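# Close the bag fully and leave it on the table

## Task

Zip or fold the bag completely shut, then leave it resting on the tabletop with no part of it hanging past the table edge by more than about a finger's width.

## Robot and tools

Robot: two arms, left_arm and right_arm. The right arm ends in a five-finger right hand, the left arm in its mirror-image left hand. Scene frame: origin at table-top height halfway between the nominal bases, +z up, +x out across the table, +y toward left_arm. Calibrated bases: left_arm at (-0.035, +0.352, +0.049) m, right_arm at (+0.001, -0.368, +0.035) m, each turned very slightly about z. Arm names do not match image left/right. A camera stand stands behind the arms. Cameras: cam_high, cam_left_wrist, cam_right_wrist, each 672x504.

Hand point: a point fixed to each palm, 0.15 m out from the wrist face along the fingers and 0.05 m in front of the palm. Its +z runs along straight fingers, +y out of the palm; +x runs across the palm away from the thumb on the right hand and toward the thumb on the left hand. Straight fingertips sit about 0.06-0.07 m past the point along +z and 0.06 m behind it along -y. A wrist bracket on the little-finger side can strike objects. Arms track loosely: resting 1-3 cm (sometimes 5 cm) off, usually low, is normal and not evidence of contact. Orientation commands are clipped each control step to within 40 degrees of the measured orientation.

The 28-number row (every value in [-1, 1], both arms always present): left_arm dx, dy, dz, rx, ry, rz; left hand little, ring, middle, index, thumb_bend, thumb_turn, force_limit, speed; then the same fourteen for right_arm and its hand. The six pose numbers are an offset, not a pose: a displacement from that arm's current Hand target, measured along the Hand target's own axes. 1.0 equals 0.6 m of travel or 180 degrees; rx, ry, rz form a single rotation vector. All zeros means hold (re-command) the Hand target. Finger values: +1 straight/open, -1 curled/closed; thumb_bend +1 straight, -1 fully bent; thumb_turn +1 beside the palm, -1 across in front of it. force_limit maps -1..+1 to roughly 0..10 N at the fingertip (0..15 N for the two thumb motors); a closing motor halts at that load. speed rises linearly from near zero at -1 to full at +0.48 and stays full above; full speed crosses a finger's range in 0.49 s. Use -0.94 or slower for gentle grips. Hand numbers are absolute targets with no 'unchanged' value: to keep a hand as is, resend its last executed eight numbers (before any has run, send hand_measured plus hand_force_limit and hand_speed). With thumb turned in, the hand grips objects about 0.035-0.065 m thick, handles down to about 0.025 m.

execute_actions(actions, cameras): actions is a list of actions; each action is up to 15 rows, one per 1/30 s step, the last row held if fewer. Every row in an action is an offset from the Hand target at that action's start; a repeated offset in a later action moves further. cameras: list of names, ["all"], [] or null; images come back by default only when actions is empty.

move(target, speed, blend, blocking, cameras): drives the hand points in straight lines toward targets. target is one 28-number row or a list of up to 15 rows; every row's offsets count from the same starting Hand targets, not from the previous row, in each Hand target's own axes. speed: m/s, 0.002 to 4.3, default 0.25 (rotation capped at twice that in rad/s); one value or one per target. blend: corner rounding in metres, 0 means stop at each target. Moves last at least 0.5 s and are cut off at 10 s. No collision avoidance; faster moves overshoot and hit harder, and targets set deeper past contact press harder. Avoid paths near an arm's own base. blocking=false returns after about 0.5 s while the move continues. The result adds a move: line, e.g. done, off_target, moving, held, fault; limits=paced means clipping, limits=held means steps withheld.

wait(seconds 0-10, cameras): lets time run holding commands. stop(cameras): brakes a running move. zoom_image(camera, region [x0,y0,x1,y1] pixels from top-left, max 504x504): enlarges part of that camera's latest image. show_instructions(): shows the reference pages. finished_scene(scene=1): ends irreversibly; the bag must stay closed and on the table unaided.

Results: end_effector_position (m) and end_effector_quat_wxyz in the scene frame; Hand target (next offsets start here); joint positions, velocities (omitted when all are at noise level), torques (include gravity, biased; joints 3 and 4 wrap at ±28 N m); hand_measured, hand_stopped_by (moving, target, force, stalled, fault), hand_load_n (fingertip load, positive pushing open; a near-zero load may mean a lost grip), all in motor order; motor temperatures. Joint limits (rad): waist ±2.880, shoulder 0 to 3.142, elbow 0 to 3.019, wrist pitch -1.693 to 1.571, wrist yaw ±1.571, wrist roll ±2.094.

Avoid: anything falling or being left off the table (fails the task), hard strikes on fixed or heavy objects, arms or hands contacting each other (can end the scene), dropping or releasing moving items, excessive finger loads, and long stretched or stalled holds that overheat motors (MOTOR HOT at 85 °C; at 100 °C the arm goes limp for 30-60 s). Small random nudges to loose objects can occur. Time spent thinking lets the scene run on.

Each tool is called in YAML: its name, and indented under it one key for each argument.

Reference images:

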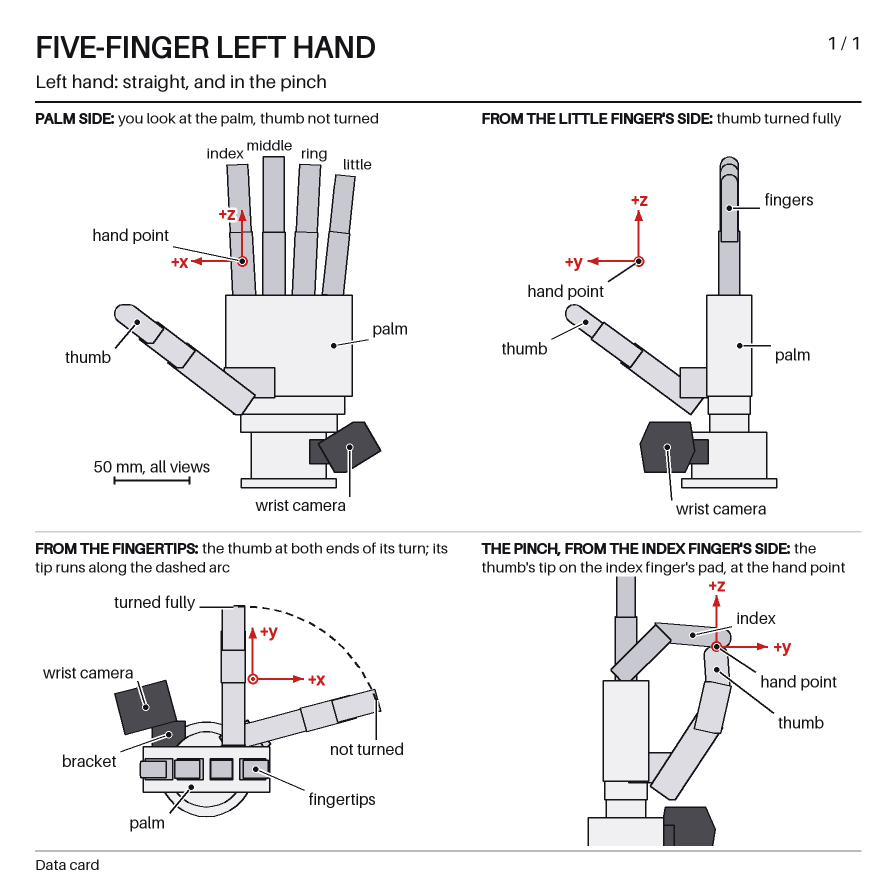

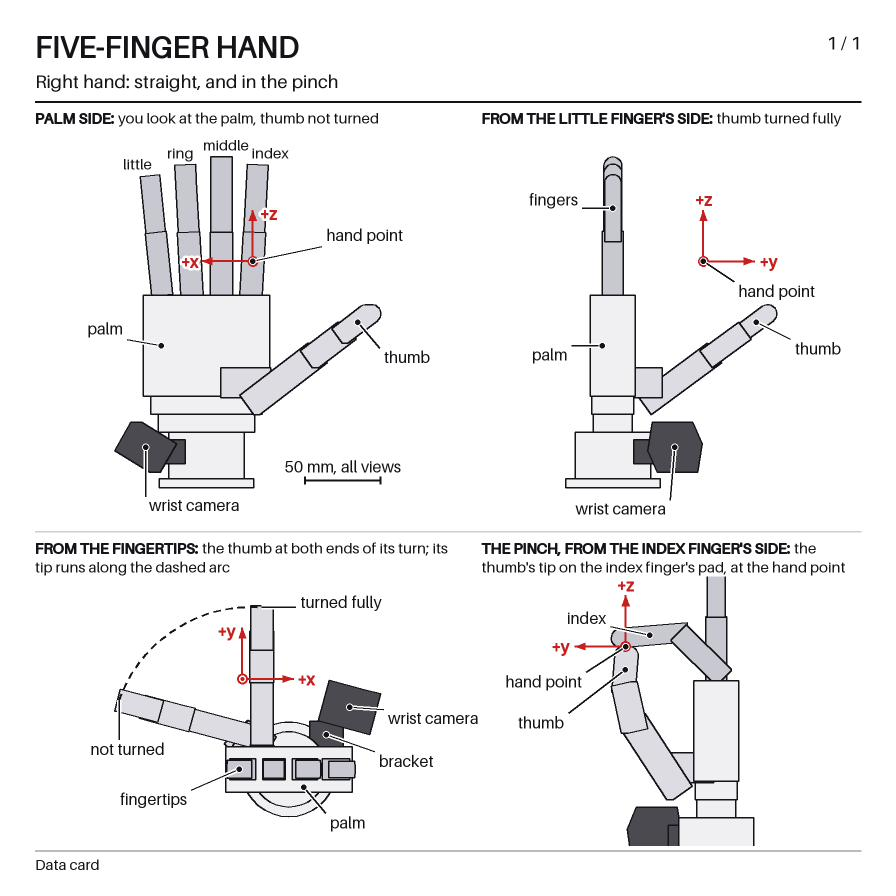

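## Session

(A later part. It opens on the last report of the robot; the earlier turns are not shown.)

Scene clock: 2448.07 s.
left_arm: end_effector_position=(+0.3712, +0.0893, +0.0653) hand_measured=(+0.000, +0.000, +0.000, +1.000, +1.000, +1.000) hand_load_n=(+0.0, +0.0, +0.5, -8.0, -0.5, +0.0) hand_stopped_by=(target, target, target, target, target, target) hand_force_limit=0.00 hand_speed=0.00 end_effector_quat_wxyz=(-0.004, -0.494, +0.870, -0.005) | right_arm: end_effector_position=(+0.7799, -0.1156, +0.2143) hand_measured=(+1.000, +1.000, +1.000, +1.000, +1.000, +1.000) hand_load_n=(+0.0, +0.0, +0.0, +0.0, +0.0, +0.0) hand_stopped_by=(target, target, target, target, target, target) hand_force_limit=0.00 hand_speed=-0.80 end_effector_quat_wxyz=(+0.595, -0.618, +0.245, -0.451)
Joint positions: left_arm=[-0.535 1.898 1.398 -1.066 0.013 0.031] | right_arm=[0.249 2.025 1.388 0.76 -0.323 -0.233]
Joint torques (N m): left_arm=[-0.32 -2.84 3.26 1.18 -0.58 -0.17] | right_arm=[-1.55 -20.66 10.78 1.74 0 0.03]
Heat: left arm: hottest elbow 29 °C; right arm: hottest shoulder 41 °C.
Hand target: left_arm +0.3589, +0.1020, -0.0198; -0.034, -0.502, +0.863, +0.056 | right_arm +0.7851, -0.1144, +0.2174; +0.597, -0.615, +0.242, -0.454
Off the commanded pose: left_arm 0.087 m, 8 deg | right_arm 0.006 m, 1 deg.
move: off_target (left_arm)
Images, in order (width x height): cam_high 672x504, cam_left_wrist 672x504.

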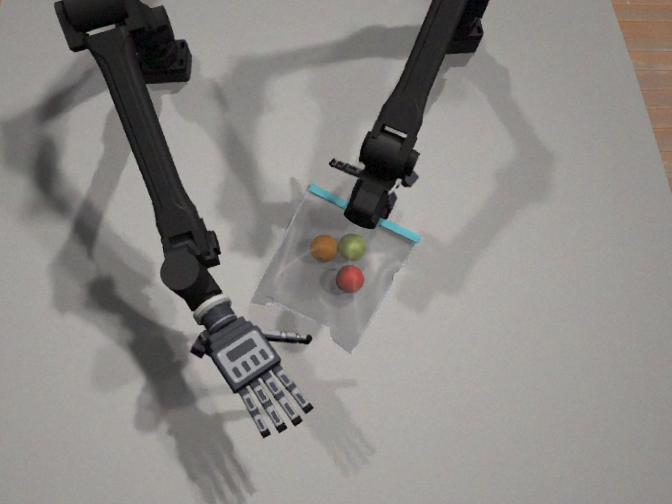

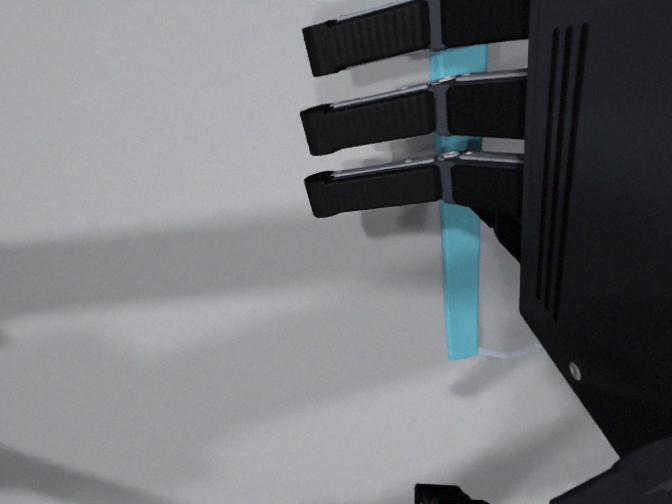

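move:
  target:
    - [0.008,-0.0105,-0.136,0.042,0,0,0,0,0,1,1,1,0,0,0,0,0,0,0,0,1,1,1,1,1,1,0,-0.8]
    - [0.008,0.0015,-0.2268,0.042,0,0,0,0,0,1,1,1,0,0,0,0,0,0,0,0,1,1,1,1,1,1,0,-0.8]
    - [-0.0183,-0.0335,-0.2313,0.042,0,0,0,0,0,1,1,1,0,0,0,0,0,0,0,0,1,1,1,1,1,1,0,-0.8]
    - [-0.0183,-0.0037,-0.2022,0.042,0,0,0,0,0,1,1,1,0,0,0,0,0,0,0,0,1,1,1,1,1,1,0,-0.8]
    - [-0.0183,-0.0027,-0.1517,0.042,0,0,0,0,0,1,1,1,0,0,0,0,0,0,0,0,1,1,1,1,1,1,0,-0.8]
    - [-0.0185,-0.0018,-0.0675,0.024,0,0,0,0,0,1,1,1,0,0,0,0,0,0,0,0,1,1,1,1,1,1,0,-0.8]
    - [-0.0183,0.0027,0.0003,0,0,0,0,0,0,1,1,1,0,0,0,0,0,0,0,0,1,1,1,1,1,1,0,-0.8]
  cameras: ["cam_high","cam_left_wrist"]
  speed: [0.1,0.15,0.15,0.1,0.08,0.08,0.08]
  blend: [0.01,0.01,0.005,0,0.01,0.01,0]

Scene clock: 2493.50 s.
left_arm: end_effector_position=(+0.3745, +0.0978, +0.0655) hand_measured=(+0.000, +0.000, +0.000, +1.000, +1.000, +1.000) hand_load_n=(+0.0, +0.0, +0.0, -8.5, -0.5, +0.0) hand_stopped_by=(target, target, target, target, target, target) hand_force_limit=0.00 hand_speed=0.00 end_effector_quat_wxyz=(-0.004, -0.498, +0.867, -0.005) | right_arm: end_effector_position=(+0.7799, -0.1156, +0.2143) hand_measured=(+1.000, +1.000, +1.000, +1.000, +1.000, +1.000) hand_load_n=(+0.0, +0.0, +0.0, +0.0, +0.0, +0.0) hand_stopped_by=(target, target, target, target, target, target) hand_force_limit=0.00 hand_speed=-0.80 end_effector_quat_wxyz=(+0.595, -0.618, +0.245, -0.451)
Joint positions: left_arm=[-0.517 1.895 1.393 -1.066 0.012 0.038] | right_arm=[0.249 2.025 1.388 0.76 -0.323 -0.233]
Joint torques (N m): left_arm=[-0.09 -2.78 3.38 1.24 -0.6 -0.03] | right_arm=[-1.32 -20.84 10.77 1.77 -0.01 0.04]
Heat: left arm: hottest elbow 28 °C; right arm: hottest shoulder 41 °C.
Hand target: left_arm +0.3630, +0.1122, -0.0196; -0.034, -0.502, +0.863, +0.056 | right_arm +0.7851, -0.1144, +0.2174; +0.597, -0.615, +0.242, -0.454
Off the commanded pose: left_arm 0.087 m, 8 deg | right_arm 0.006 m, 1 deg.
move: off_target (left_arm)
Images, in order (width x height): cam_high 672x504, cam_left_wrist 672x504.

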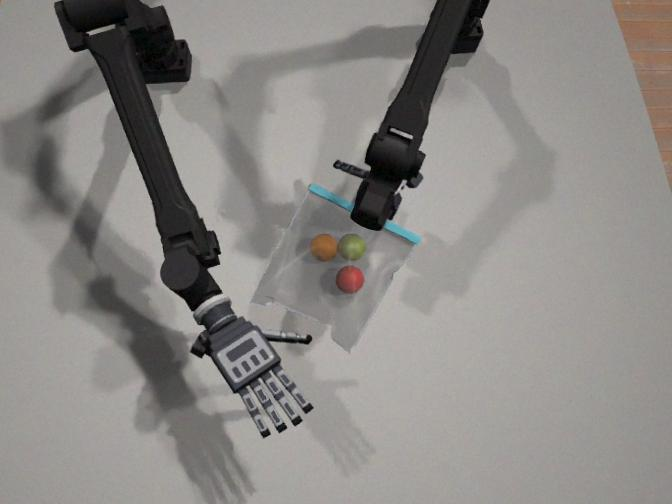

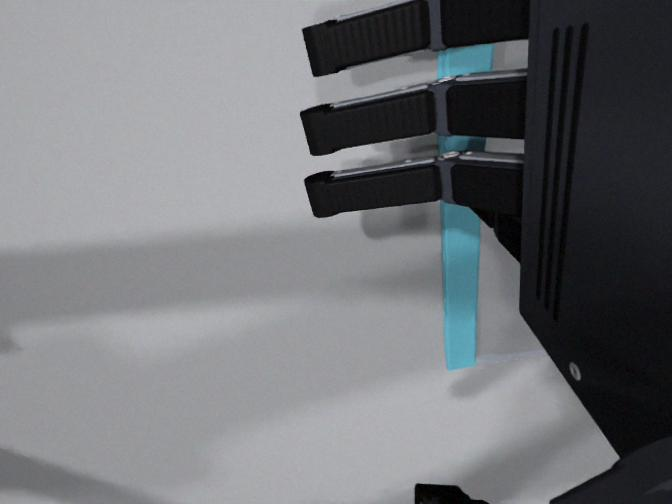

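move:
  target:
    - [0.008,-0.0105,-0.136,0.042,0,0,0,0,0,1,1,1,0,0,0,0,0,0,0,0,1,1,1,1,1,1,0,-0.8]
    - [0.008,0.0015,-0.2268,0.042,0,0,0,0,0,1,1,1,0,0,0,0,0,0,0,0,1,1,1,1,1,1,0,-0.8]
    - [-0.0183,-0.0335,-0.2313,0.042,0,0,0,0,0,1,1,1,0,0,0,0,0,0,0,0,1,1,1,1,1,1,0,-0.8]
    - [-0.0183,-0.0047,-0.2022,0.042,0,0,0,0,0,1,1,1,0,0,0,0,0,0,0,0,1,1,1,1,1,1,0,-0.8]
    - [-0.0183,-0.0037,-0.1517,0.042,0,0,0,0,0,1,1,1,0,0,0,0,0,0,0,0,1,1,1,1,1,1,0,-0.8]
    - [-0.0185,-0.0028,-0.0675,0.024,0,0,0,0,0,1,1,1,0,0,0,0,0,0,0,0,1,1,1,1,1,1,0,-0.8]
    - [-0.0183,0.0017,0.0003,0,0,0,0,0,0,1,1,1,0,0,0,0,0,0,0,0,1,1,1,1,1,1,0,-0.8]
  cameras: ["cam_high","cam_left_wrist"]
  speed: [0.1,0.15,0.15,0.1,0.08,0.08,0.08]
  blend: [0.01,0.01,0.005,0,0.01,0.01,0]

Scene clock: 2510.20 s.
left_arm: end_effector_position=(+0.3793, +0.1078, +0.0653) hand_measured=(+0.000, +0.000, +0.000, +1.000, +1.000, +1.000) hand_load_n=(+0.0, +0.0, +0.0, -8.5, +0.0, +0.0) hand_stopped_by=(target, target, target, target, target, target) hand_force_limit=0.00 hand_speed=0.00 end_effector_quat_wxyz=(-0.003, -0.498, +0.867, -0.005) | right_arm: end_effector_position=(+0.7799, -0.1156, +0.2143) hand_measured=(+1.000, +1.000, +1.000, +1.000, +1.000, +1.000) hand_load_n=(+0.0, +0.0, +0.0, +0.0, +0.0, +0.0) hand_stopped_by=(target, target, target, target, target, target) hand_force_limit=0.00 hand_speed=-0.80 end_effector_quat_wxyz=(+0.595, -0.618, +0.245, -0.451)
Joint positions: left_arm=[-0.498 1.893 1.39 -1.064 0.011 0.058] | right_arm=[0.249 2.025 1.388 0.76 -0.323 -0.233]
Joint torques (N m): left_arm=[-0.03 -2.78 3.33 1.2 -0.65 -0.05] | right_arm=[-1.44 -20.89 10.77 1.78 0.01 0.03]
Heat: left arm: hottest elbow 28 °C; right arm: hottest shoulder 41 °C.
Hand target: left_arm +0.3674, +0.1224, -0.0199; -0.034, -0.502, +0.863, +0.056 | right_arm +0.7851, -0.1144, +0.2174; +0.597, -0.615, +0.242, -0.454
Off the commanded pose: left_arm 0.087 m, 8 deg | right_arm 0.006 m, 1 deg.
move: off_target (left_arm)
Images, in order (width x height): cam_high 672x504, cam_left_wrist 672x504.

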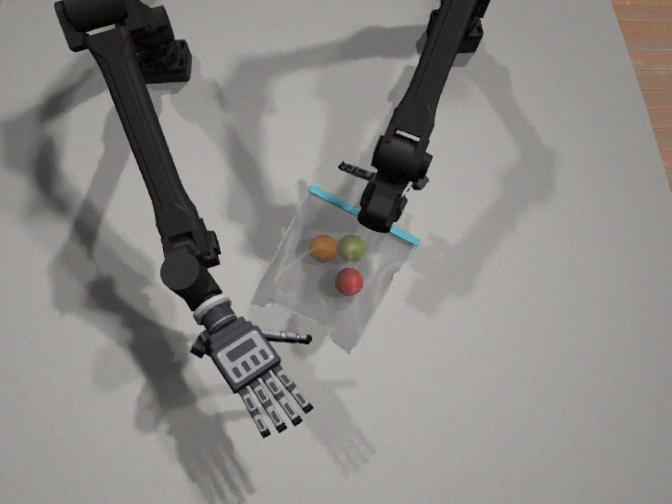

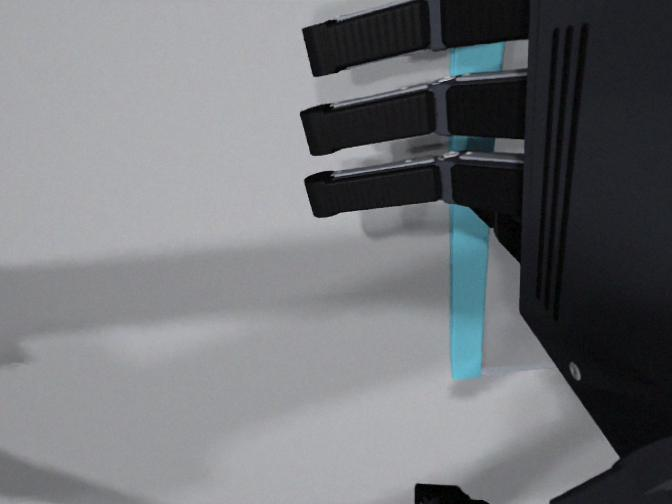

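move:
  target:
    - [0.008,-0.0105,-0.136,0.042,0,0,0,0,0,1,1,1,0,0,0,0,0,0,0,0,1,1,1,1,1,1,0,-0.8]
    - [-0.0192,0.0582,-0.2445,0.042,0,0,0,0,0,1,1,1,0,0,0,0,0,0,0,0,1,1,1,1,1,1,0,-0.8]
    - [-0.0905,0.1352,-0.1165,0.4587,0,0,1,1,1,1,1,1,0,0,0,0,0,0,0,0,1,1,1,1,1,1,0,-0.8]
  cameras: ["cam_high","cam_left_wrist"]
  speed: [0.1,0.2,0.2]
  blend: [0.01,0.01,0]

zoom_image:
  camera: "cam_left_wrist"
  region: [290, 10, 390, 130]

zoom_image:
  camera: "cam_left_wrist"
  region: [310, 120, 410, 240]

zoom_image:
  camera: "cam_left_wrist"
  region: [320, 230, 420, 370]

Scene clock: 2532.60 s.
left_arm: end_effector_position=(+0.3322, +0.2006, +0.0616) hand_measured=(+1.000, +1.000, +1.000, +1.000, +1.000, +1.000) hand_load_n=(+0.0, +0.0, +0.0, -0.5, +0.0, -0.5) hand_stopped_by=(target, target, target, target, target, target) hand_force_limit=0.00 hand_speed=0.00 end_effector_quat_wxyz=(+0.306, -0.390, +0.691, -0.526) | right_arm: end_effector_position=(+0.7799, -0.1156, +0.2143) hand_measured=(+1.000, +1.000, +1.000, +1.000, +1.000, +1.000) hand_load_n=(+0.0, +0.0, +0.0, +0.0, +0.0, +0.0) hand_stopped_by=(target, target, target, target, target, target) hand_force_limit=0.00 hand_speed=-0.80 end_effector_quat_wxyz=(+0.595, -0.618, +0.245, -0.451)
Joint positions: left_arm=[-0.187 1.525 0.203 1.041 0.359 0.112] | right_arm=[0.249 2.025 1.388 0.76 -0.323 -0.233]
Joint torques (N m): left_arm=[0.32 -4.07 2.4 1.88 0.09 -0.18] | right_arm=[-1.55 -20.78 10.82 1.77 0 0.03]
Heat: left arm: hottest elbow 28 °C; right arm: hottest shoulder 41 °C.
Hand target: left_arm +0.3325, +0.2050, +0.0599; +0.306, -0.399, +0.685, -0.527 | right_arm +0.7851, -0.1144, +0.2174; +0.597, -0.615, +0.242, -0.454
Off the commanded pose: left_arm 0.005 m, 1 deg | right_arm 0.006 m, 1 deg.
move: done
Images, in order (width x height): cam_high 672x504, cam_left_wrist 672x504.

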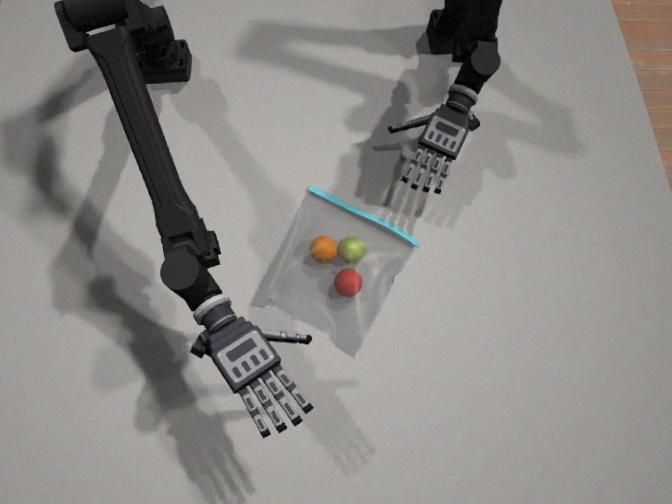

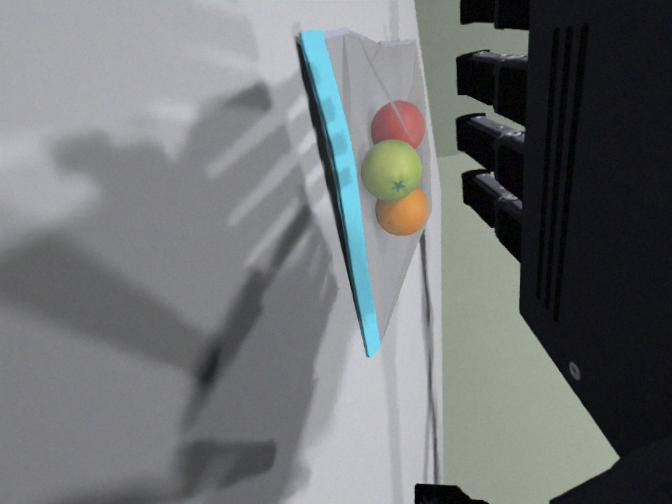

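Scaled by 4.200 from the camera's 672x504 image, which has a finer 960x720 frame.

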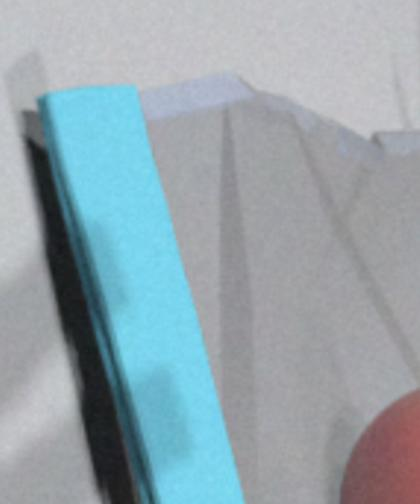

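Scaled by 4.200 from the camera's 672x504 image, which has a finer 960x720 frame.

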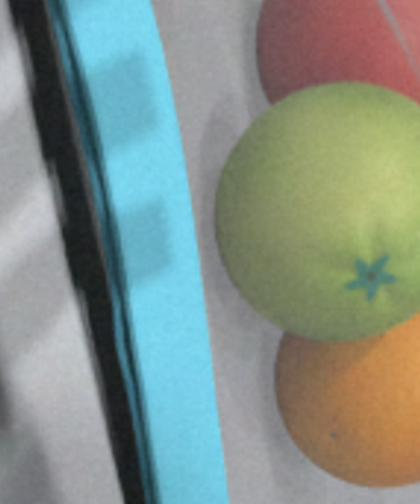

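Scaled by 3.600 from the camera's 672x504 image, which has a finer 960x720 frame.

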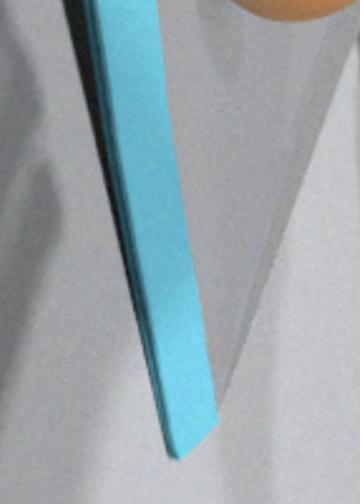

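zoom_image:
  camera: "cam_high"
  region: [300, 170, 430, 260]

Scaled by 3.877 from the camera's 672x504 image, which has a finer 960x720 frame.

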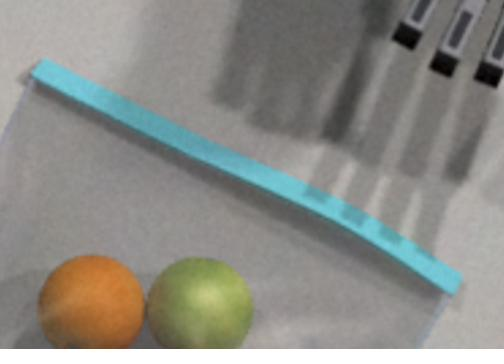

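move:
  target:
    - [0.0667,-0.139,0.0673,-0.4167,0,0,0,0,0,1,1,1,0,0,0,0,0,0,0,0,1,1,1,1,1,1,0,-0.8]
    - [0.0942,-0.1482,0.1658,-0.4167,0,0,0,0,0,1,1,1,0,0,0,0,0,0,0,0,1,1,1,1,1,1,0,-0.8]
    - [0.0797,-0.1052,0.1343,-0.4167,0,0,0,0,0,1,1,1,0,0,0,0,0,0,0,0,1,1,1,1,1,1,0,-0.8]
    - [0.0797,-0.055,0.1397,-0.4167,0,0,0,0,0,1,1,1,0,0,0,0,0,0,0,0,1,1,1,1,1,1,0,-0.8]
    - [0.0797,0.0287,0.1498,-0.4347,0,0,0,0,0,1,1,1,0,0,0,0,0,0,0,0,1,1,1,1,1,1,0,-0.8]
    - [0.0797,0.0965,0.1543,-0.4587,0,0,0,0,0,1,1,1,0,0,0,0,0,0,0,0,1,1,1,1,1,1,0,-0.8]
  cameras: ["cam_high","cam_left_wrist"]
  speed: [0.2,0.2,0.12,0.08,0.08,0.08]
  blend: [0.02,0.005,0,0.01,0.01,0]

Scene clock: 2567.00 s.
left_arm: end_effector_position=(+0.3866, +0.1156, +0.0655) hand_measured=(+0.000, +0.000, +0.000, +1.000, +1.000, +1.000) hand_load_n=(+0.5, +0.0, +0.0, -8.5, +0.0, +0.0) hand_stopped_by=(target, target, target, target, target, target) hand_force_limit=0.00 hand_speed=0.00 end_effector_quat_wxyz=(-0.002, -0.498, +0.867, -0.004) | right_arm: end_effector_position=(+0.7799, -0.1156, +0.2143) hand_measured=(+1.000, +1.000, +1.000, +1.000, +1.000, +1.000) hand_load_n=(+0.0, +0.0, +0.0, +0.0, +0.0, +0.0) hand_stopped_by=(target, target, target, target, target, target) hand_force_limit=0.00 hand_speed=-0.80 end_effector_quat_wxyz=(+0.595, -0.618, +0.245, -0.451)
Joint positions: left_arm=[-0.48 1.9 1.402 -1.069 0.008 0.077] | right_arm=[0.249 2.025 1.388 0.76 -0.323 -0.233]
Joint torques (N m): left_arm=[-0.56 -2.96 3.43 1.17 -0.66 -0.11] | right_arm=[-1.49 -21.01 10.8 1.78 0 0.03]
Heat: left arm: hottest elbow 28 °C; right arm: hottest shoulder 41 °C.
Hand target: left_arm +0.3735, +0.1265, -0.0197; -0.034, -0.502, +0.863, +0.056 | right_arm +0.7851, -0.1144, +0.2174; +0.597, -0.615, +0.242, -0.454
Off the commanded pose: left_arm 0.087 m, 8 deg | right_arm 0.006 m, 1 deg.
move: off_target (left_arm)
Images, in order (width x height): cam_high 672x504, cam_left_wrist 672x504.

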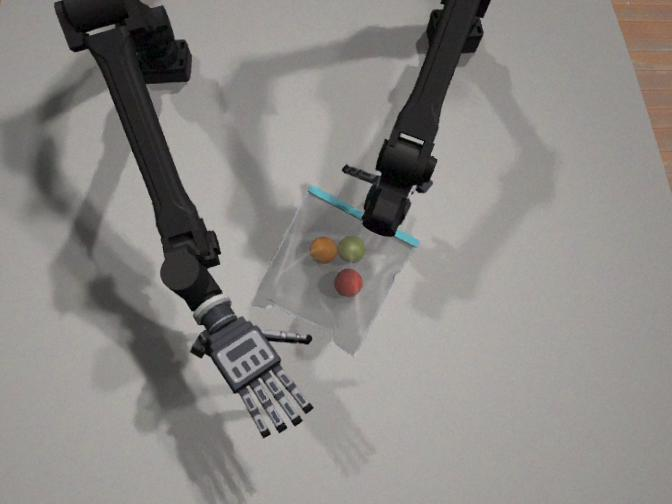

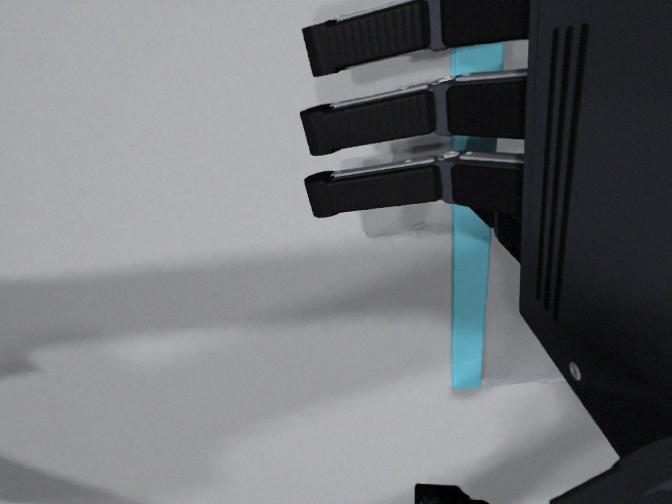

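move:
  target:
    - [0.008,-0.0105,-0.136,0.042,0,0,0,0,0,1,1,1,0,0,0,0,0,0,0,0,1,1,1,1,1,1,0,-0.8]
    - [0.008,0.0015,-0.2268,0.042,0,0,0,0,0,1,1,1,0,0,0,0,0,0,0,0,1,1,1,1,1,1,0,-0.8]
    - [-0.0183,-0.0415,-0.2313,0.042,0,0,0,0,0,1,1,1,0,0,0,0,0,0,0,0,1,1,1,1,1,1,0,-0.8]
    - [-0.0183,-0.0117,-0.2022,0.042,0,0,0,0,0,1,1,1,0,0,0,0,0,0,0,0,1,1,1,1,1,1,0,-0.8]
    - [-0.0183,-0.0107,-0.1517,0.042,0,0,0,0,0,1,1,1,0,0,0,0,0,0,0,0,1,1,1,1,1,1,0,-0.8]
    - [-0.0185,-0.0098,-0.0675,0.024,0,0,0,0,0,1,1,1,0,0,0,0,0,0,0,0,1,1,1,1,1,1,0,-0.8]
    - [-0.0183,-0.0053,0.0003,0,0,0,0,0,0,1,1,1,0,0,0,0,0,0,0,0,1,1,1,1,1,1,0,-0.8]
  cameras: ["cam_left_wrist"]
  speed: [0.1,0.15,0.15,0.1,0.08,0.08,0.08]
  blend: [0.01,0.01,0.005,0,0.01,0.01,0]

Scene clock: 2586.27 s.
left_arm: end_effector_position=(+0.3937, +0.1197, +0.0652) hand_measured=(+0.000, +0.000, +0.000, +1.000, +1.000, +1.000) hand_load_n=(+0.0, +0.5, +0.0, -8.0, +0.0, +0.0) hand_stopped_by=(target, target, target, target, target, target) hand_force_limit=0.00 hand_speed=0.00 end_effector_quat_wxyz=(-0.001, -0.498, +0.867, -0.004) | right_arm: end_effector_position=(+0.7799, -0.1156, +0.2143) hand_measured=(+1.000, +1.000, +1.000, +1.000, +1.000, +1.000) hand_load_n=(+0.0, +0.0, +0.0, +0.0, +0.0, -0.5) hand_stopped_by=(target, target, target, target, target, target) hand_force_limit=0.00 hand_speed=-0.80 end_effector_quat_wxyz=(+0.595, -0.618, +0.245, -0.451)
Joint positions: left_arm=[-0.468 1.91 1.417 -1.073 0.006 0.088] | right_arm=[0.249 2.025 1.388 0.76 -0.323 -0.233]
Joint torques (N m): left_arm=[-0.15 -3.25 3.34 1.2 -0.65 -0.02] | right_arm=[-1.55 -20.95 10.76 1.77 0 0.02]
Heat: left arm: hottest elbow 28 °C; right arm: hottest shoulder 41 °C.
Hand target: left_arm +0.3816, +0.1345, -0.0205; -0.034, -0.501, +0.863, +0.056 | right_arm +0.7851, -0.1144, +0.2174; +0.597, -0.615, +0.242, -0.454
Off the commanded pose: left_arm 0.088 m, 8 deg | right_arm 0.006 m, 1 deg.
move: off_target (left_arm)
Images, in order (width x height): cam_left_wrist 672x504.

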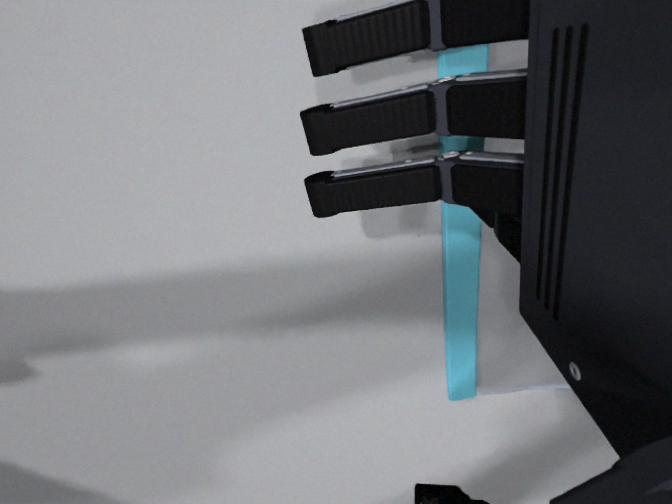

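move:
  target:
    - [0.008,-0.0105,-0.136,0.042,0,0,0,0,0,1,1,1,0,0,0,0,0,0,0,0,1,1,1,1,1,1,0,-0.8]
    - [0.008,0.0015,-0.2268,0.042,0,0,0,0,0,1,1,1,0,0,0,0,0,0,0,0,1,1,1,1,1,1,0,-0.8]
    - [-0.0203,-0.0345,-0.2313,0.042,0,0,0,0,0,1,1,1,0,0,0,0,0,0,0,0,1,1,1,1,1,1,0,-0.8]
    - [-0.0203,-0.0047,-0.2022,0.042,0,0,0,0,0,1,1,1,0,0,0,0,0,0,0,0,1,1,1,1,1,1,0,-0.8]
    - [-0.0203,-0.0037,-0.1517,0.042,0,0,0,0,0,1,1,1,0,0,0,0,0,0,0,0,1,1,1,1,1,1,0,-0.8]
    - [-0.0205,-0.0028,-0.0675,0.024,0,0,0,0,0,1,1,1,0,0,0,0,0,0,0,0,1,1,1,1,1,1,0,-0.8]
    - [-0.0203,0.0017,0.0003,0,0,0,0,0,0,1,1,1,0,0,0,0,0,0,0,0,1,1,1,1,1,1,0,-0.8]
  cameras: ["cam_left_wrist"]
  speed: [0.1,0.15,0.15,0.1,0.08,0.08,0.08]
  blend: [0.01,0.01,0.005,0,0.01,0.01,0]

Scene clock: 2605.63 s.
left_arm: end_effector_position=(+0.3995, +0.1320, +0.0655) hand_measured=(+0.000, +0.000, +0.000, +1.000, +1.000, +1.000) hand_load_n=(+0.0, +0.0, +0.0, -8.5, +0.0, +0.0) hand_stopped_by=(target, target, target, target, target, target) hand_force_limit=0.00 hand_speed=0.00 end_effector_quat_wxyz=(+0.000, -0.499, +0.867, -0.003) | right_arm: end_effector_position=(+0.7799, -0.1156, +0.2143) hand_measured=(+1.000, +1.000, +1.000, +1.000, +1.000, +1.000) hand_load_n=(+0.0, +0.0, +0.0, +0.0, +0.0, +0.0) hand_stopped_by=(target, target, target, target, target, target) hand_force_limit=0.00 hand_speed=-0.80 end_effector_quat_wxyz=(+0.595, -0.618, +0.245, -0.451)
Joint positions: left_arm=[-0.444 1.91 1.418 -1.074 0.004 0.11] | right_arm=[0.249 2.025 1.388 0.76 -0.323 -0.233]
Joint torques (N m): left_arm=[-0.21 -3.02 3.4 1.17 -0.66 0] | right_arm=[-1.38 -20.78 10.78 1.73 0 0.04]
Heat: left arm: hottest elbow 28 °C; right arm: hottest shoulder 41 °C.
Hand target: left_arm +0.3868, +0.1456, -0.0204; -0.034, -0.502, +0.863, +0.056 | right_arm +0.7851, -0.1144, +0.2174; +0.597, -0.615, +0.242, -0.454
Off the commanded pose: left_arm 0.088 m, 8 deg | right_arm 0.006 m, 1 deg.
move: off_target (left_arm)
Images, in order (width x height): cam_left_wrist 672x504.

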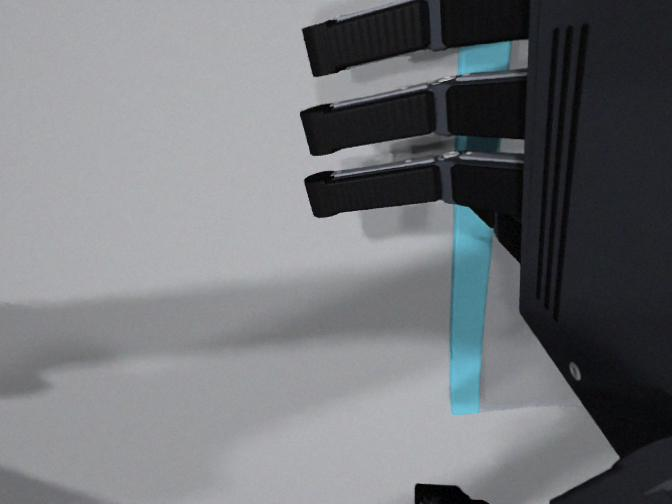

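move:
  target:
    - [0.008,-0.0105,-0.136,0.042,0,0,0,0,0,1,1,1,0,0,0,0,0,0,0,0,1,1,1,1,1,1,0,-0.8]
    - [0.008,0.0015,-0.2268,0.042,0,0,0,0,0,1,1,1,0,0,0,0,0,0,0,0,1,1,1,1,1,1,0,-0.8]
    - [-0.0183,-0.0415,-0.2313,0.042,0,0,0,0,0,1,1,1,0,0,0,0,0,0,0,0,1,1,1,1,1,1,0,-0.8]
    - [-0.0183,-0.0117,-0.2022,0.042,0,0,0,0,0,1,1,1,0,0,0,0,0,0,0,0,1,1,1,1,1,1,0,-0.8]
    - [-0.0183,-0.0107,-0.1517,0.042,0,0,0,0,0,1,1,1,0,0,0,0,0,0,0,0,1,1,1,1,1,1,0,-0.8]
    - [-0.0185,-0.0098,-0.0675,0.024,0,0,0,0,0,1,1,1,0,0,0,0,0,0,0,0,1,1,1,1,1,1,0,-0.8]
    - [-0.0183,-0.0053,0.0003,0,0,0,0,0,0,1,1,1,0,0,0,0,0,0,0,0,1,1,1,1,1,1,0,-0.8]
  cameras: ["cam_left_wrist"]
  speed: [0.1,0.15,0.15,0.1,0.08,0.08,0.08]
  blend: [0.01,0.01,0.005,0,0.01,0.01,0]

Scene clock: 2630.87 s.
left_arm: end_effector_position=(+0.4069, +0.1393, +0.0655) hand_measured=(+0.000, +0.000, +0.000, +1.000, +1.000, +1.000) hand_load_n=(+0.0, +0.5, +0.0, -8.5, +0.0, +0.0) hand_stopped_by=(target, target, target, target, target, target) hand_force_limit=0.00 hand_speed=0.00 end_effector_quat_wxyz=(+0.000, -0.499, +0.867, -0.003) | right_arm: end_effector_position=(+0.7799, -0.1156, +0.2143) hand_measured=(+1.000, +1.000, +1.000, +1.000, +1.000, +1.000) hand_load_n=(+0.0, +0.0, +0.0, +0.0, +0.0, +0.0) hand_stopped_by=(target, target, target, target, target, target) hand_force_limit=0.00 hand_speed=-0.80 end_effector_quat_wxyz=(+0.595, -0.618, +0.245, -0.451)
Joint positions: left_arm=[-0.426 1.919 1.432 -1.079 0.004 0.129] | right_arm=[0.249 2.025 1.388 0.76 -0.323 -0.233]
Joint torques (N m): left_arm=[-0.09 -3.19 3.45 1.21 -0.77 -0.03] | right_arm=[-1.55 -20.84 10.78 1.81 -0.01 0.02]
Heat: left arm: hottest elbow 28 °C; right arm: hottest shoulder 41 °C.
Hand target: left_arm +0.3950, +0.1535, -0.0211; -0.034, -0.502, +0.863, +0.056 | right_arm +0.7851, -0.1144, +0.2174; +0.597, -0.615, +0.242, -0.454
Off the commanded pose: left_arm 0.089 m, 8 deg | right_arm 0.006 m, 1 deg.
move: off_target (left_arm)
Images, in order (width x height): cam_left_wrist 672x504.

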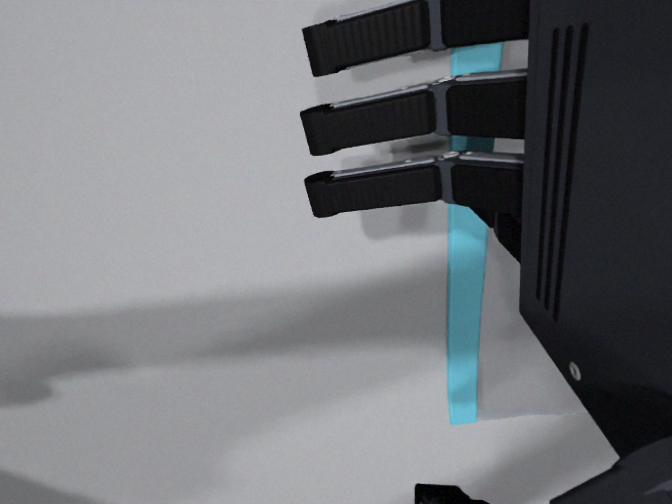

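move:
  target:
    - [0.008,-0.0105,-0.136,0.042,0,0,0,0,0,1,1,1,0,0,0,0,0,0,0,0,1,1,1,1,1,1,0,-0.8]
    - [0.008,0.0015,-0.2268,0.042,0,0,0,0,0,1,1,1,0,0,0,0,0,0,0,0,1,1,1,1,1,1,0,-0.8]
    - [-0.0203,-0.0385,-0.2313,0.042,0,0,0,0,0,1,1,1,0,0,0,0,0,0,0,0,1,1,1,1,1,1,0,-0.8]
    - [-0.0203,-0.0087,-0.2022,0.042,0,0,0,0,0,1,1,1,0,0,0,0,0,0,0,0,1,1,1,1,1,1,0,-0.8]
    - [-0.0203,-0.0077,-0.1517,0.042,0,0,0,0,0,1,1,1,0,0,0,0,0,0,0,0,1,1,1,1,1,1,0,-0.8]
    - [-0.0205,-0.0068,-0.0675,0.024,0,0,0,0,0,1,1,1,0,0,0,0,0,0,0,0,1,1,1,1,1,1,0,-0.8]
    - [-0.0203,-0.0023,0.0003,0,0,0,0,0,0,1,1,1,0,0,0,0,0,0,0,0,1,1,1,1,1,1,0,-0.8]
  cameras: ["cam_left_wrist"]
  speed: [0.1,0.15,0.15,0.1,0.08,0.08,0.08]
  blend: [0.01,0.01,0.005,0,0.01,0.01,0]

Scene clock: 2650.50 s.
left_arm: end_effector_position=(+0.4146, +0.1501, +0.0655) hand_measured=(+0.000, +0.000, +0.000, +1.000, +1.000, +1.000) hand_load_n=(+0.0, +0.0, +0.5, -8.0, +0.0, +0.0) hand_stopped_by=(target, target, target, target, target, target) hand_force_limit=0.00 hand_speed=0.00 end_effector_quat_wxyz=(+0.000, -0.500, +0.866, -0.003) | right_arm: end_effector_position=(+0.7799, -0.1156, +0.2143) hand_measured=(+1.000, +1.000, +1.000, +1.000, +1.000, +1.000) hand_load_n=(-0.5, +0.0, +0.0, +0.0, +0.0, +0.0) hand_stopped_by=(target, target, target, target, target, target) hand_force_limit=0.00 hand_speed=-0.80 end_effector_quat_wxyz=(+0.595, -0.618, +0.245, -0.451)
Joint positions: left_arm=[-0.403 1.926 1.443 -1.083 0.003 0.149] | right_arm=[0.249 2.025 1.388 0.76 -0.323 -0.233]
Joint torques (N m): left_arm=[-0.15 -3.49 3.55 1.17 -0.82 -0.06] | right_arm=[-1.55 -21.01 10.78 1.78 0 0.03]
Heat: left arm: hottest elbow 28 °C; right arm: hottest shoulder 41 °C.
Hand target: left_arm +0.4021, +0.1635, -0.0215; -0.034, -0.502, +0.863, +0.056 | right_arm +0.7851, -0.1144, +0.2174; +0.597, -0.615, +0.242, -0.454
Off the commanded pose: left_arm 0.089 m, 8 deg | right_arm 0.006 m, 1 deg.
move: off_target (left_arm)
Images, in order (width x height): cam_left_wrist 672x504.

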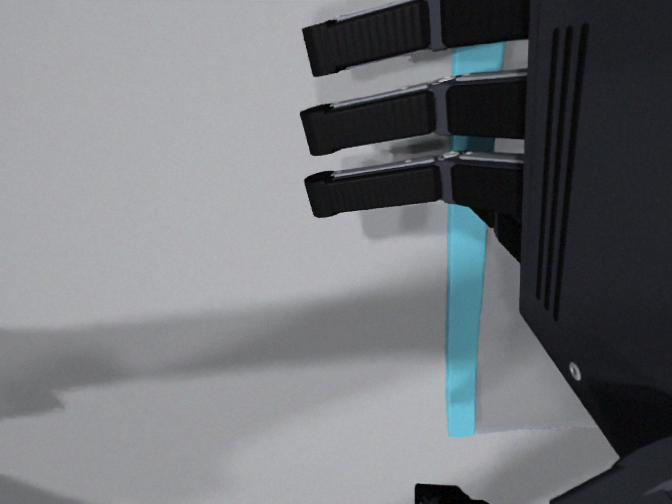

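move:
  target:
    - [0.008,-0.0105,-0.136,0.042,0,0,0,0,0,1,1,1,0,0,0,0,0,0,0,0,1,1,1,1,1,1,0,-0.8]
    - [0.008,0.0015,-0.2268,0.042,0,0,0,0,0,1,1,1,0,0,0,0,0,0,0,0,1,1,1,1,1,1,0,-0.8]
    - [-0.0203,-0.0395,-0.2313,0.042,0,0,0,0,0,1,1,1,0,0,0,0,0,0,0,0,1,1,1,1,1,1,0,-0.8]
    - [-0.0203,-0.0097,-0.2022,0.042,0,0,0,0,0,1,1,1,0,0,0,0,0,0,0,0,1,1,1,1,1,1,0,-0.8]
    - [-0.0203,-0.0087,-0.1517,0.042,0,0,0,0,0,1,1,1,0,0,0,0,0,0,0,0,1,1,1,1,1,1,0,-0.8]
    - [-0.0205,-0.0078,-0.0675,0.024,0,0,0,0,0,1,1,1,0,0,0,0,0,0,0,0,1,1,1,1,1,1,0,-0.8]
    - [-0.0203,-0.0033,0.0003,0,0,0,0,0,0,1,1,1,0,0,0,0,0,0,0,0,1,1,1,1,1,1,0,-0.8]
  cameras: ["cam_left_wrist"]
  speed: [0.1,0.15,0.15,0.1,0.08,0.08,0.08]
  blend: [0.01,0.01,0.005,0,0.01,0.01,0]

Scene clock: 2663.70 s.
left_arm: end_effector_position=(+0.4223, +0.1590, +0.0655) hand_measured=(+0.000, +0.000, +0.000, +1.000, +1.000, +1.000) hand_load_n=(+0.0, +0.0, +0.0, -8.0, +0.0, +0.0) hand_stopped_by=(target, target, target, target, target, target) hand_force_limit=0.00 hand_speed=0.00 end_effector_quat_wxyz=(+0.001, -0.500, +0.866, -0.003) | right_arm: end_effector_position=(+0.7799, -0.1156, +0.2143) hand_measured=(+1.000, +1.000, +1.000, +1.000, +1.000, +1.000) hand_load_n=(+0.0, +0.0, +0.0, +0.0, +0.0, +0.0) hand_stopped_by=(target, target, target, target, target, target) hand_force_limit=0.00 hand_speed=-0.80 end_effector_quat_wxyz=(+0.595, -0.618, +0.245, -0.451)
Joint positions: left_arm=[-0.383 1.935 1.457 -1.088 0.003 0.169] | right_arm=[0.249 2.025 1.388 0.76 -0.323 -0.233]
Joint torques (N m): left_arm=[-0.21 -3.6 3.48 1.2 -0.93 -0.04] | right_arm=[-1.49 -20.6 10.78 1.77 -0.01 0.03]
Heat: left arm: hottest elbow 28 °C; right arm: hottest shoulder 41 °C.
Hand target: left_arm +0.4098, +0.1730, -0.0219; -0.034, -0.501, +0.863, +0.056 | right_arm +0.7851, -0.1144, +0.2174; +0.597, -0.615, +0.242, -0.454
Off the commanded pose: left_arm 0.089 m, 8 deg | right_arm 0.006 m, 1 deg.
move: off_target (left_arm)
Images, in order (width x height): cam_left_wrist 672x504.

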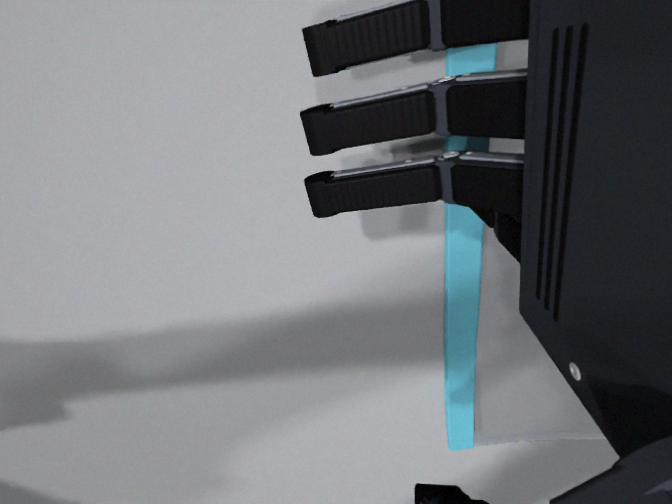

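move:
  target:
    - [0.008,-0.0105,-0.136,0.042,0,0,0,0,0,1,1,1,0,0,0,0,0,0,0,0,1,1,1,1,1,1,0,-0.8]
    - [0.008,0.0015,-0.2268,0.042,0,0,0,0,0,1,1,1,0,0,0,0,0,0,0,0,1,1,1,1,1,1,0,-0.8]
    - [-0.0203,-0.0365,-0.2303,0.042,0,0,0,0,0,1,1,1,0,0,0,0,0,0,0,0,1,1,1,1,1,1,0,-0.8]
    - [-0.0203,-0.0067,-0.2012,0.042,0,0,0,0,0,1,1,1,0,0,0,0,0,0,0,0,1,1,1,1,1,1,0,-0.8]
    - [-0.0203,-0.0057,-0.1507,0.042,0,0,0,0,0,1,1,1,0,0,0,0,0,0,0,0,1,1,1,1,1,1,0,-0.8]
    - [-0.0205,-0.0048,-0.0675,0.024,0,0,0,0,0,1,1,1,0,0,0,0,0,0,0,0,1,1,1,1,1,1,0,-0.8]
    - [-0.0203,-0.0003,-0.0017,0,0,0,0,0,0,1,1,1,0,0,0,0,0,0,0,0,1,1,1,1,1,1,0,-0.8]
  cameras: ["cam_left_wrist"]
  speed: [0.1,0.15,0.15,0.1,0.08,0.08,0.08]
  blend: [0.01,0.01,0.005,0,0.01,0.01,0]

Scene clock: 2681.33 s.
left_arm: end_effector_position=(+0.4288, +0.1700, +0.0656) hand_measured=(+0.000, +0.000, +0.000, +1.000, +1.000, +1.000) hand_load_n=(+0.0, +0.0, +0.0, -7.5, +0.0, +0.0) hand_stopped_by=(target, target, target, target, target, target) hand_force_limit=0.00 hand_speed=0.00 end_effector_quat_wxyz=(+0.001, -0.500, +0.866, -0.003) | right_arm: end_effector_position=(+0.7799, -0.1156, +0.2143) hand_measured=(+1.000, +1.000, +1.000, +1.000, +1.000, +1.000) hand_load_n=(+0.0, +0.0, +0.0, +0.0, +0.0, -0.5) hand_stopped_by=(target, target, target, target, target, target) hand_force_limit=0.00 hand_speed=-0.80 end_effector_quat_wxyz=(+0.595, -0.618, +0.245, -0.451)
Joint positions: left_arm=[-0.361 1.94 1.466 -1.091 0.002 0.19] | right_arm=[0.249 2.025 1.388 0.76 -0.323 -0.233]
Joint torques (N m): left_arm=[-0.26 -3.96 3.67 1.09 -1 0] | right_arm=[-1.49 -21.01 10.77 1.8 0 0.03]
Heat: left arm: hottest elbow 28 °C; right arm: hottest shoulder 41 °C.
Hand target: left_arm +0.4161, +0.1834, -0.0209; -0.034, -0.501, +0.863, +0.056 | right_arm +0.7851, -0.1144, +0.2174; +0.597, -0.615, +0.242, -0.454
Off the commanded pose: left_arm 0.088 m, 8 deg | right_arm 0.006 m, 1 deg.
move: off_target (left_arm)
Images, in order (width x height): cam_left_wrist 672x504.

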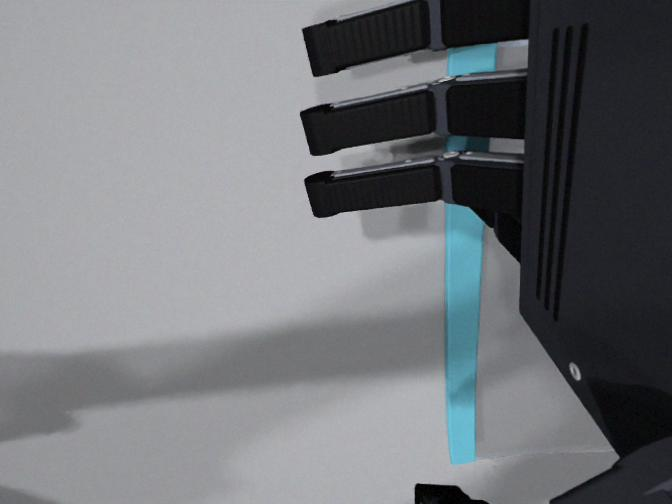

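move:
  target:
    - [0.008,-0.0105,-0.136,0.042,0,0,0,0,0,1,1,1,0,0,0,0,0,0,0,0,1,1,1,1,1,1,0,-0.8]
    - [0.008,0.0015,-0.2268,0.042,0,0,0,0,0,1,1,1,0,0,0,0,0,0,0,0,1,1,1,1,1,1,0,-0.8]
    - [-0.0203,-0.0365,-0.2313,0.042,0,0,0,0,0,1,1,1,0,0,0,0,0,0,0,0,1,1,1,1,1,1,0,-0.8]
    - [-0.0203,-0.0067,-0.2022,0.042,0,0,0,0,0,1,1,1,0,0,0,0,0,0,0,0,1,1,1,1,1,1,0,-0.8]
    - [-0.0203,-0.0057,-0.1517,0.042,0,0,0,0,0,1,1,1,0,0,0,0,0,0,0,0,1,1,1,1,1,1,0,-0.8]
    - [-0.0205,-0.0048,-0.0675,0.024,0,0,0,0,0,1,1,1,0,0,0,0,0,0,0,0,1,1,1,1,1,1,0,-0.8]
    - [-0.0203,-0.0003,0.0003,0,0,0,0,0,0,1,1,1,0,0,0,0,0,0,0,0,1,1,1,1,1,1,0,-0.8]
  cameras: ["cam_left_wrist","cam_high"]
  speed: [0.1,0.15,0.15,0.1,0.08,0.08,0.08]
  blend: [0.01,0.01,0.005,0,0.01,0.01,0]

zoom_image:
  camera: "cam_high"
  region: [300, 160, 440, 260]

Scene clock: 2701.23 s.
left_arm: end_effector_position=(+0.4349, +0.1804, +0.0657) hand_measured=(+0.000, +0.000, +0.000, +1.000, +1.000, +1.000) hand_load_n=(+0.0, +0.0, +0.0, -7.0, +0.0, +0.0) hand_stopped_by=(target, target, target, target, target, target) hand_force_limit=0.00 hand_speed=0.00 end_effector_quat_wxyz=(+0.001, -0.501, +0.866, -0.002) | right_arm: end_effector_position=(+0.7799, -0.1156, +0.2143) hand_measured=(+1.000, +1.000, +1.000, +1.000, +1.000, +1.000) hand_load_n=(+0.0, +0.0, +0.0, +0.0, +0.0, -0.5) hand_stopped_by=(target, target, target, target, target, target) hand_force_limit=0.00 hand_speed=-0.80 end_effector_quat_wxyz=(+0.595, -0.618, +0.245, -0.451)
Joint positions: left_arm=[-0.341 1.946 1.476 -1.096 0 0.209] | right_arm=[0.249 2.025 1.388 0.76 -0.323 -0.233]
Joint torques (N m): left_arm=[-0.32 -4.42 3.51 1.16 -1.04 -0.01] | right_arm=[-1.55 -20.95 10.8 1.76 0.01 0.03]
Heat: left arm: hottest elbow 28 °C; right arm: hottest shoulder 41 °C.
Hand target: left_arm +0.4224, +0.1939, -0.0211; -0.034, -0.501, +0.863, +0.056 | right_arm +0.7851, -0.1144, +0.2174; +0.597, -0.615, +0.242, -0.454
Off the commanded pose: left_arm 0.089 m, 8 deg | right_arm 0.006 m, 1 deg.
move: off_target (left_arm)
Images, in order (width x height): cam_high 672x504, cam_left_wrist 672x504.

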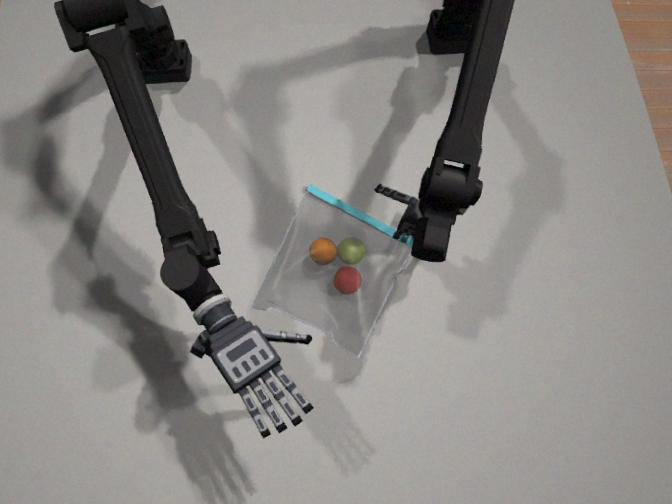

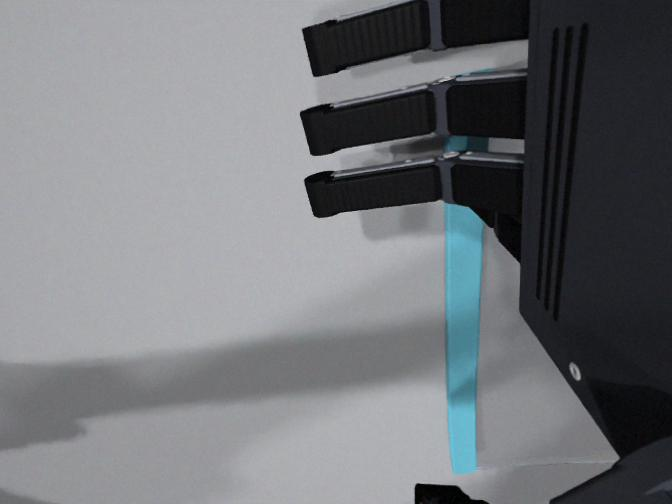

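Scaled by 3.600 from the camera's 672x504 image, which has a finer 960x720 frame.

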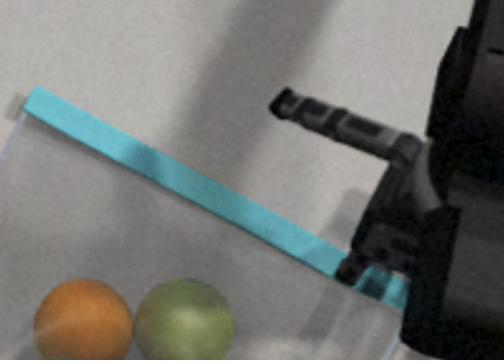

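move:
  target:
    - [0.008,-0.0105,-0.136,0.042,0,0,0,0,0,1,1,1,0,0,0,0,0,0,0,0,1,1,1,1,1,1,0,-0.8]
    - [0.008,0.0015,-0.2268,0.042,0,0,0,0,0,1,1,1,0,0,0,0,0,0,0,0,1,1,1,1,1,1,0,-0.8]
    - [-0.0203,-0.0385,-0.2313,0.042,0,0,0,0,0,1,1,1,0,0,0,0,0,0,0,0,1,1,1,1,1,1,0,-0.8]
    - [-0.0203,-0.0087,-0.2022,0.042,0,0,0,0,0,1,1,1,0,0,0,0,0,0,0,0,1,1,1,1,1,1,0,-0.8]
    - [-0.0203,-0.0077,-0.1517,0.042,0,0,0,0,0,1,1,1,0,0,0,0,0,0,0,0,1,1,1,1,1,1,0,-0.8]
    - [-0.0205,-0.0068,-0.0675,0.024,0,0,0,0,0,1,1,1,0,0,0,0,0,0,0,0,1,1,1,1,1,1,0,-0.8]
    - [-0.0203,-0.0023,0.0003,0,0,0,0,0,0,1,1,1,0,0,0,0,0,0,0,0,1,1,1,1,1,1,0,-0.8]
  cameras: ["cam_left_wrist","cam_high"]
  speed: [0.1,0.15,0.15,0.1,0.08,0.08,0.08]
  blend: [0.01,0.01,0.005,0,0.01,0.01,0]

zoom_image:
  camera: "cam_high"
  region: [300, 160, 440, 260]

Scene clock: 2717.43 s.
left_arm: end_effector_position=(+0.4422, +0.1903, +0.0656) hand_measured=(+0.000, +0.000, +0.000, +1.000, +1.000, +1.000) hand_load_n=(+0.0, +0.0, +0.0, -7.0, +0.0, +0.0) hand_stopped_by=(target, target, target, target, target, target) hand_force_limit=0.00 hand_speed=0.00 end_effector_quat_wxyz=(+0.002, -0.501, +0.865, -0.002) | right_arm: end_effector_position=(+0.7799, -0.1156, +0.2143) hand_measured=(+1.000, +1.000, +1.000, +1.000, +1.000, +1.000) hand_load_n=(+0.0, +0.0, +0.0, -0.5, +0.0, +0.0) hand_stopped_by=(target, target, target, target, target, target) hand_force_limit=0.00 hand_speed=-0.80 end_effector_quat_wxyz=(+0.595, -0.618, +0.245, -0.451)
Joint positions: left_arm=[-0.321 1.955 1.49 -1.101 0 0.228] | right_arm=[0.249 2.025 1.388 0.76 -0.323 -0.233]
Joint torques (N m): left_arm=[-0.26 -3.9 3.59 1.16 -1.12 0.02] | right_arm=[-1.38 -20.95 10.8 1.76 -0.01 0.03]
Heat: left arm: hottest elbow 28 °C; right arm: hottest shoulder 41 °C.
Hand target: left_arm +0.4294, +0.2039, -0.0216; -0.034, -0.502, +0.863, +0.056 | right_arm +0.7851, -0.1144, +0.2174; +0.597, -0.615, +0.242, -0.454
Off the commanded pose: left_arm 0.089 m, 8 deg | right_arm 0.006 m, 1 deg.
move: off_target (left_arm)
Images, in order (width x height): cam_high 672x504, cam_left_wrist 672x504.

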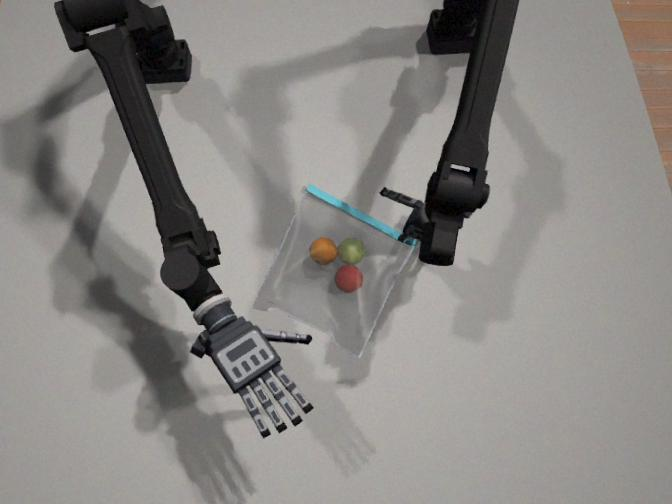

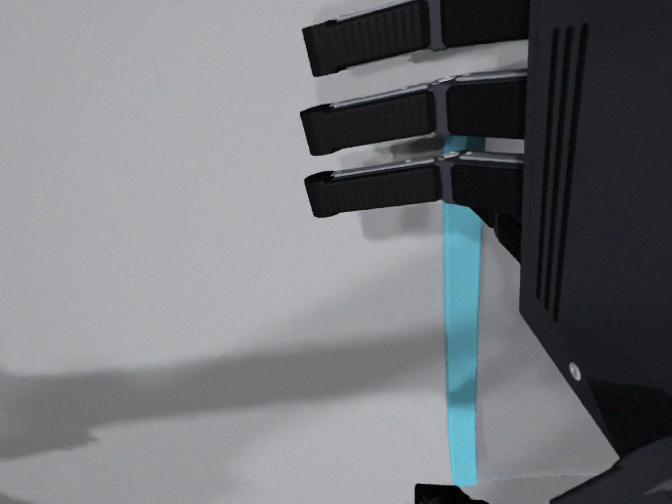

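Scaled by 3.600 from the camera's 672x504 image, which has a finer 960x720 frame.

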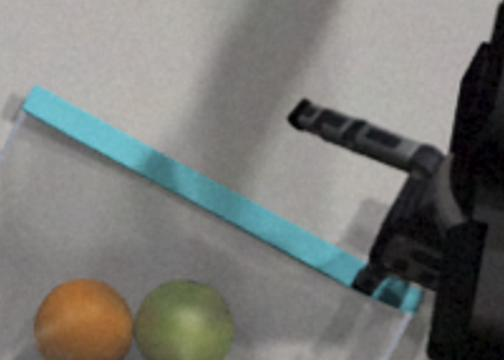

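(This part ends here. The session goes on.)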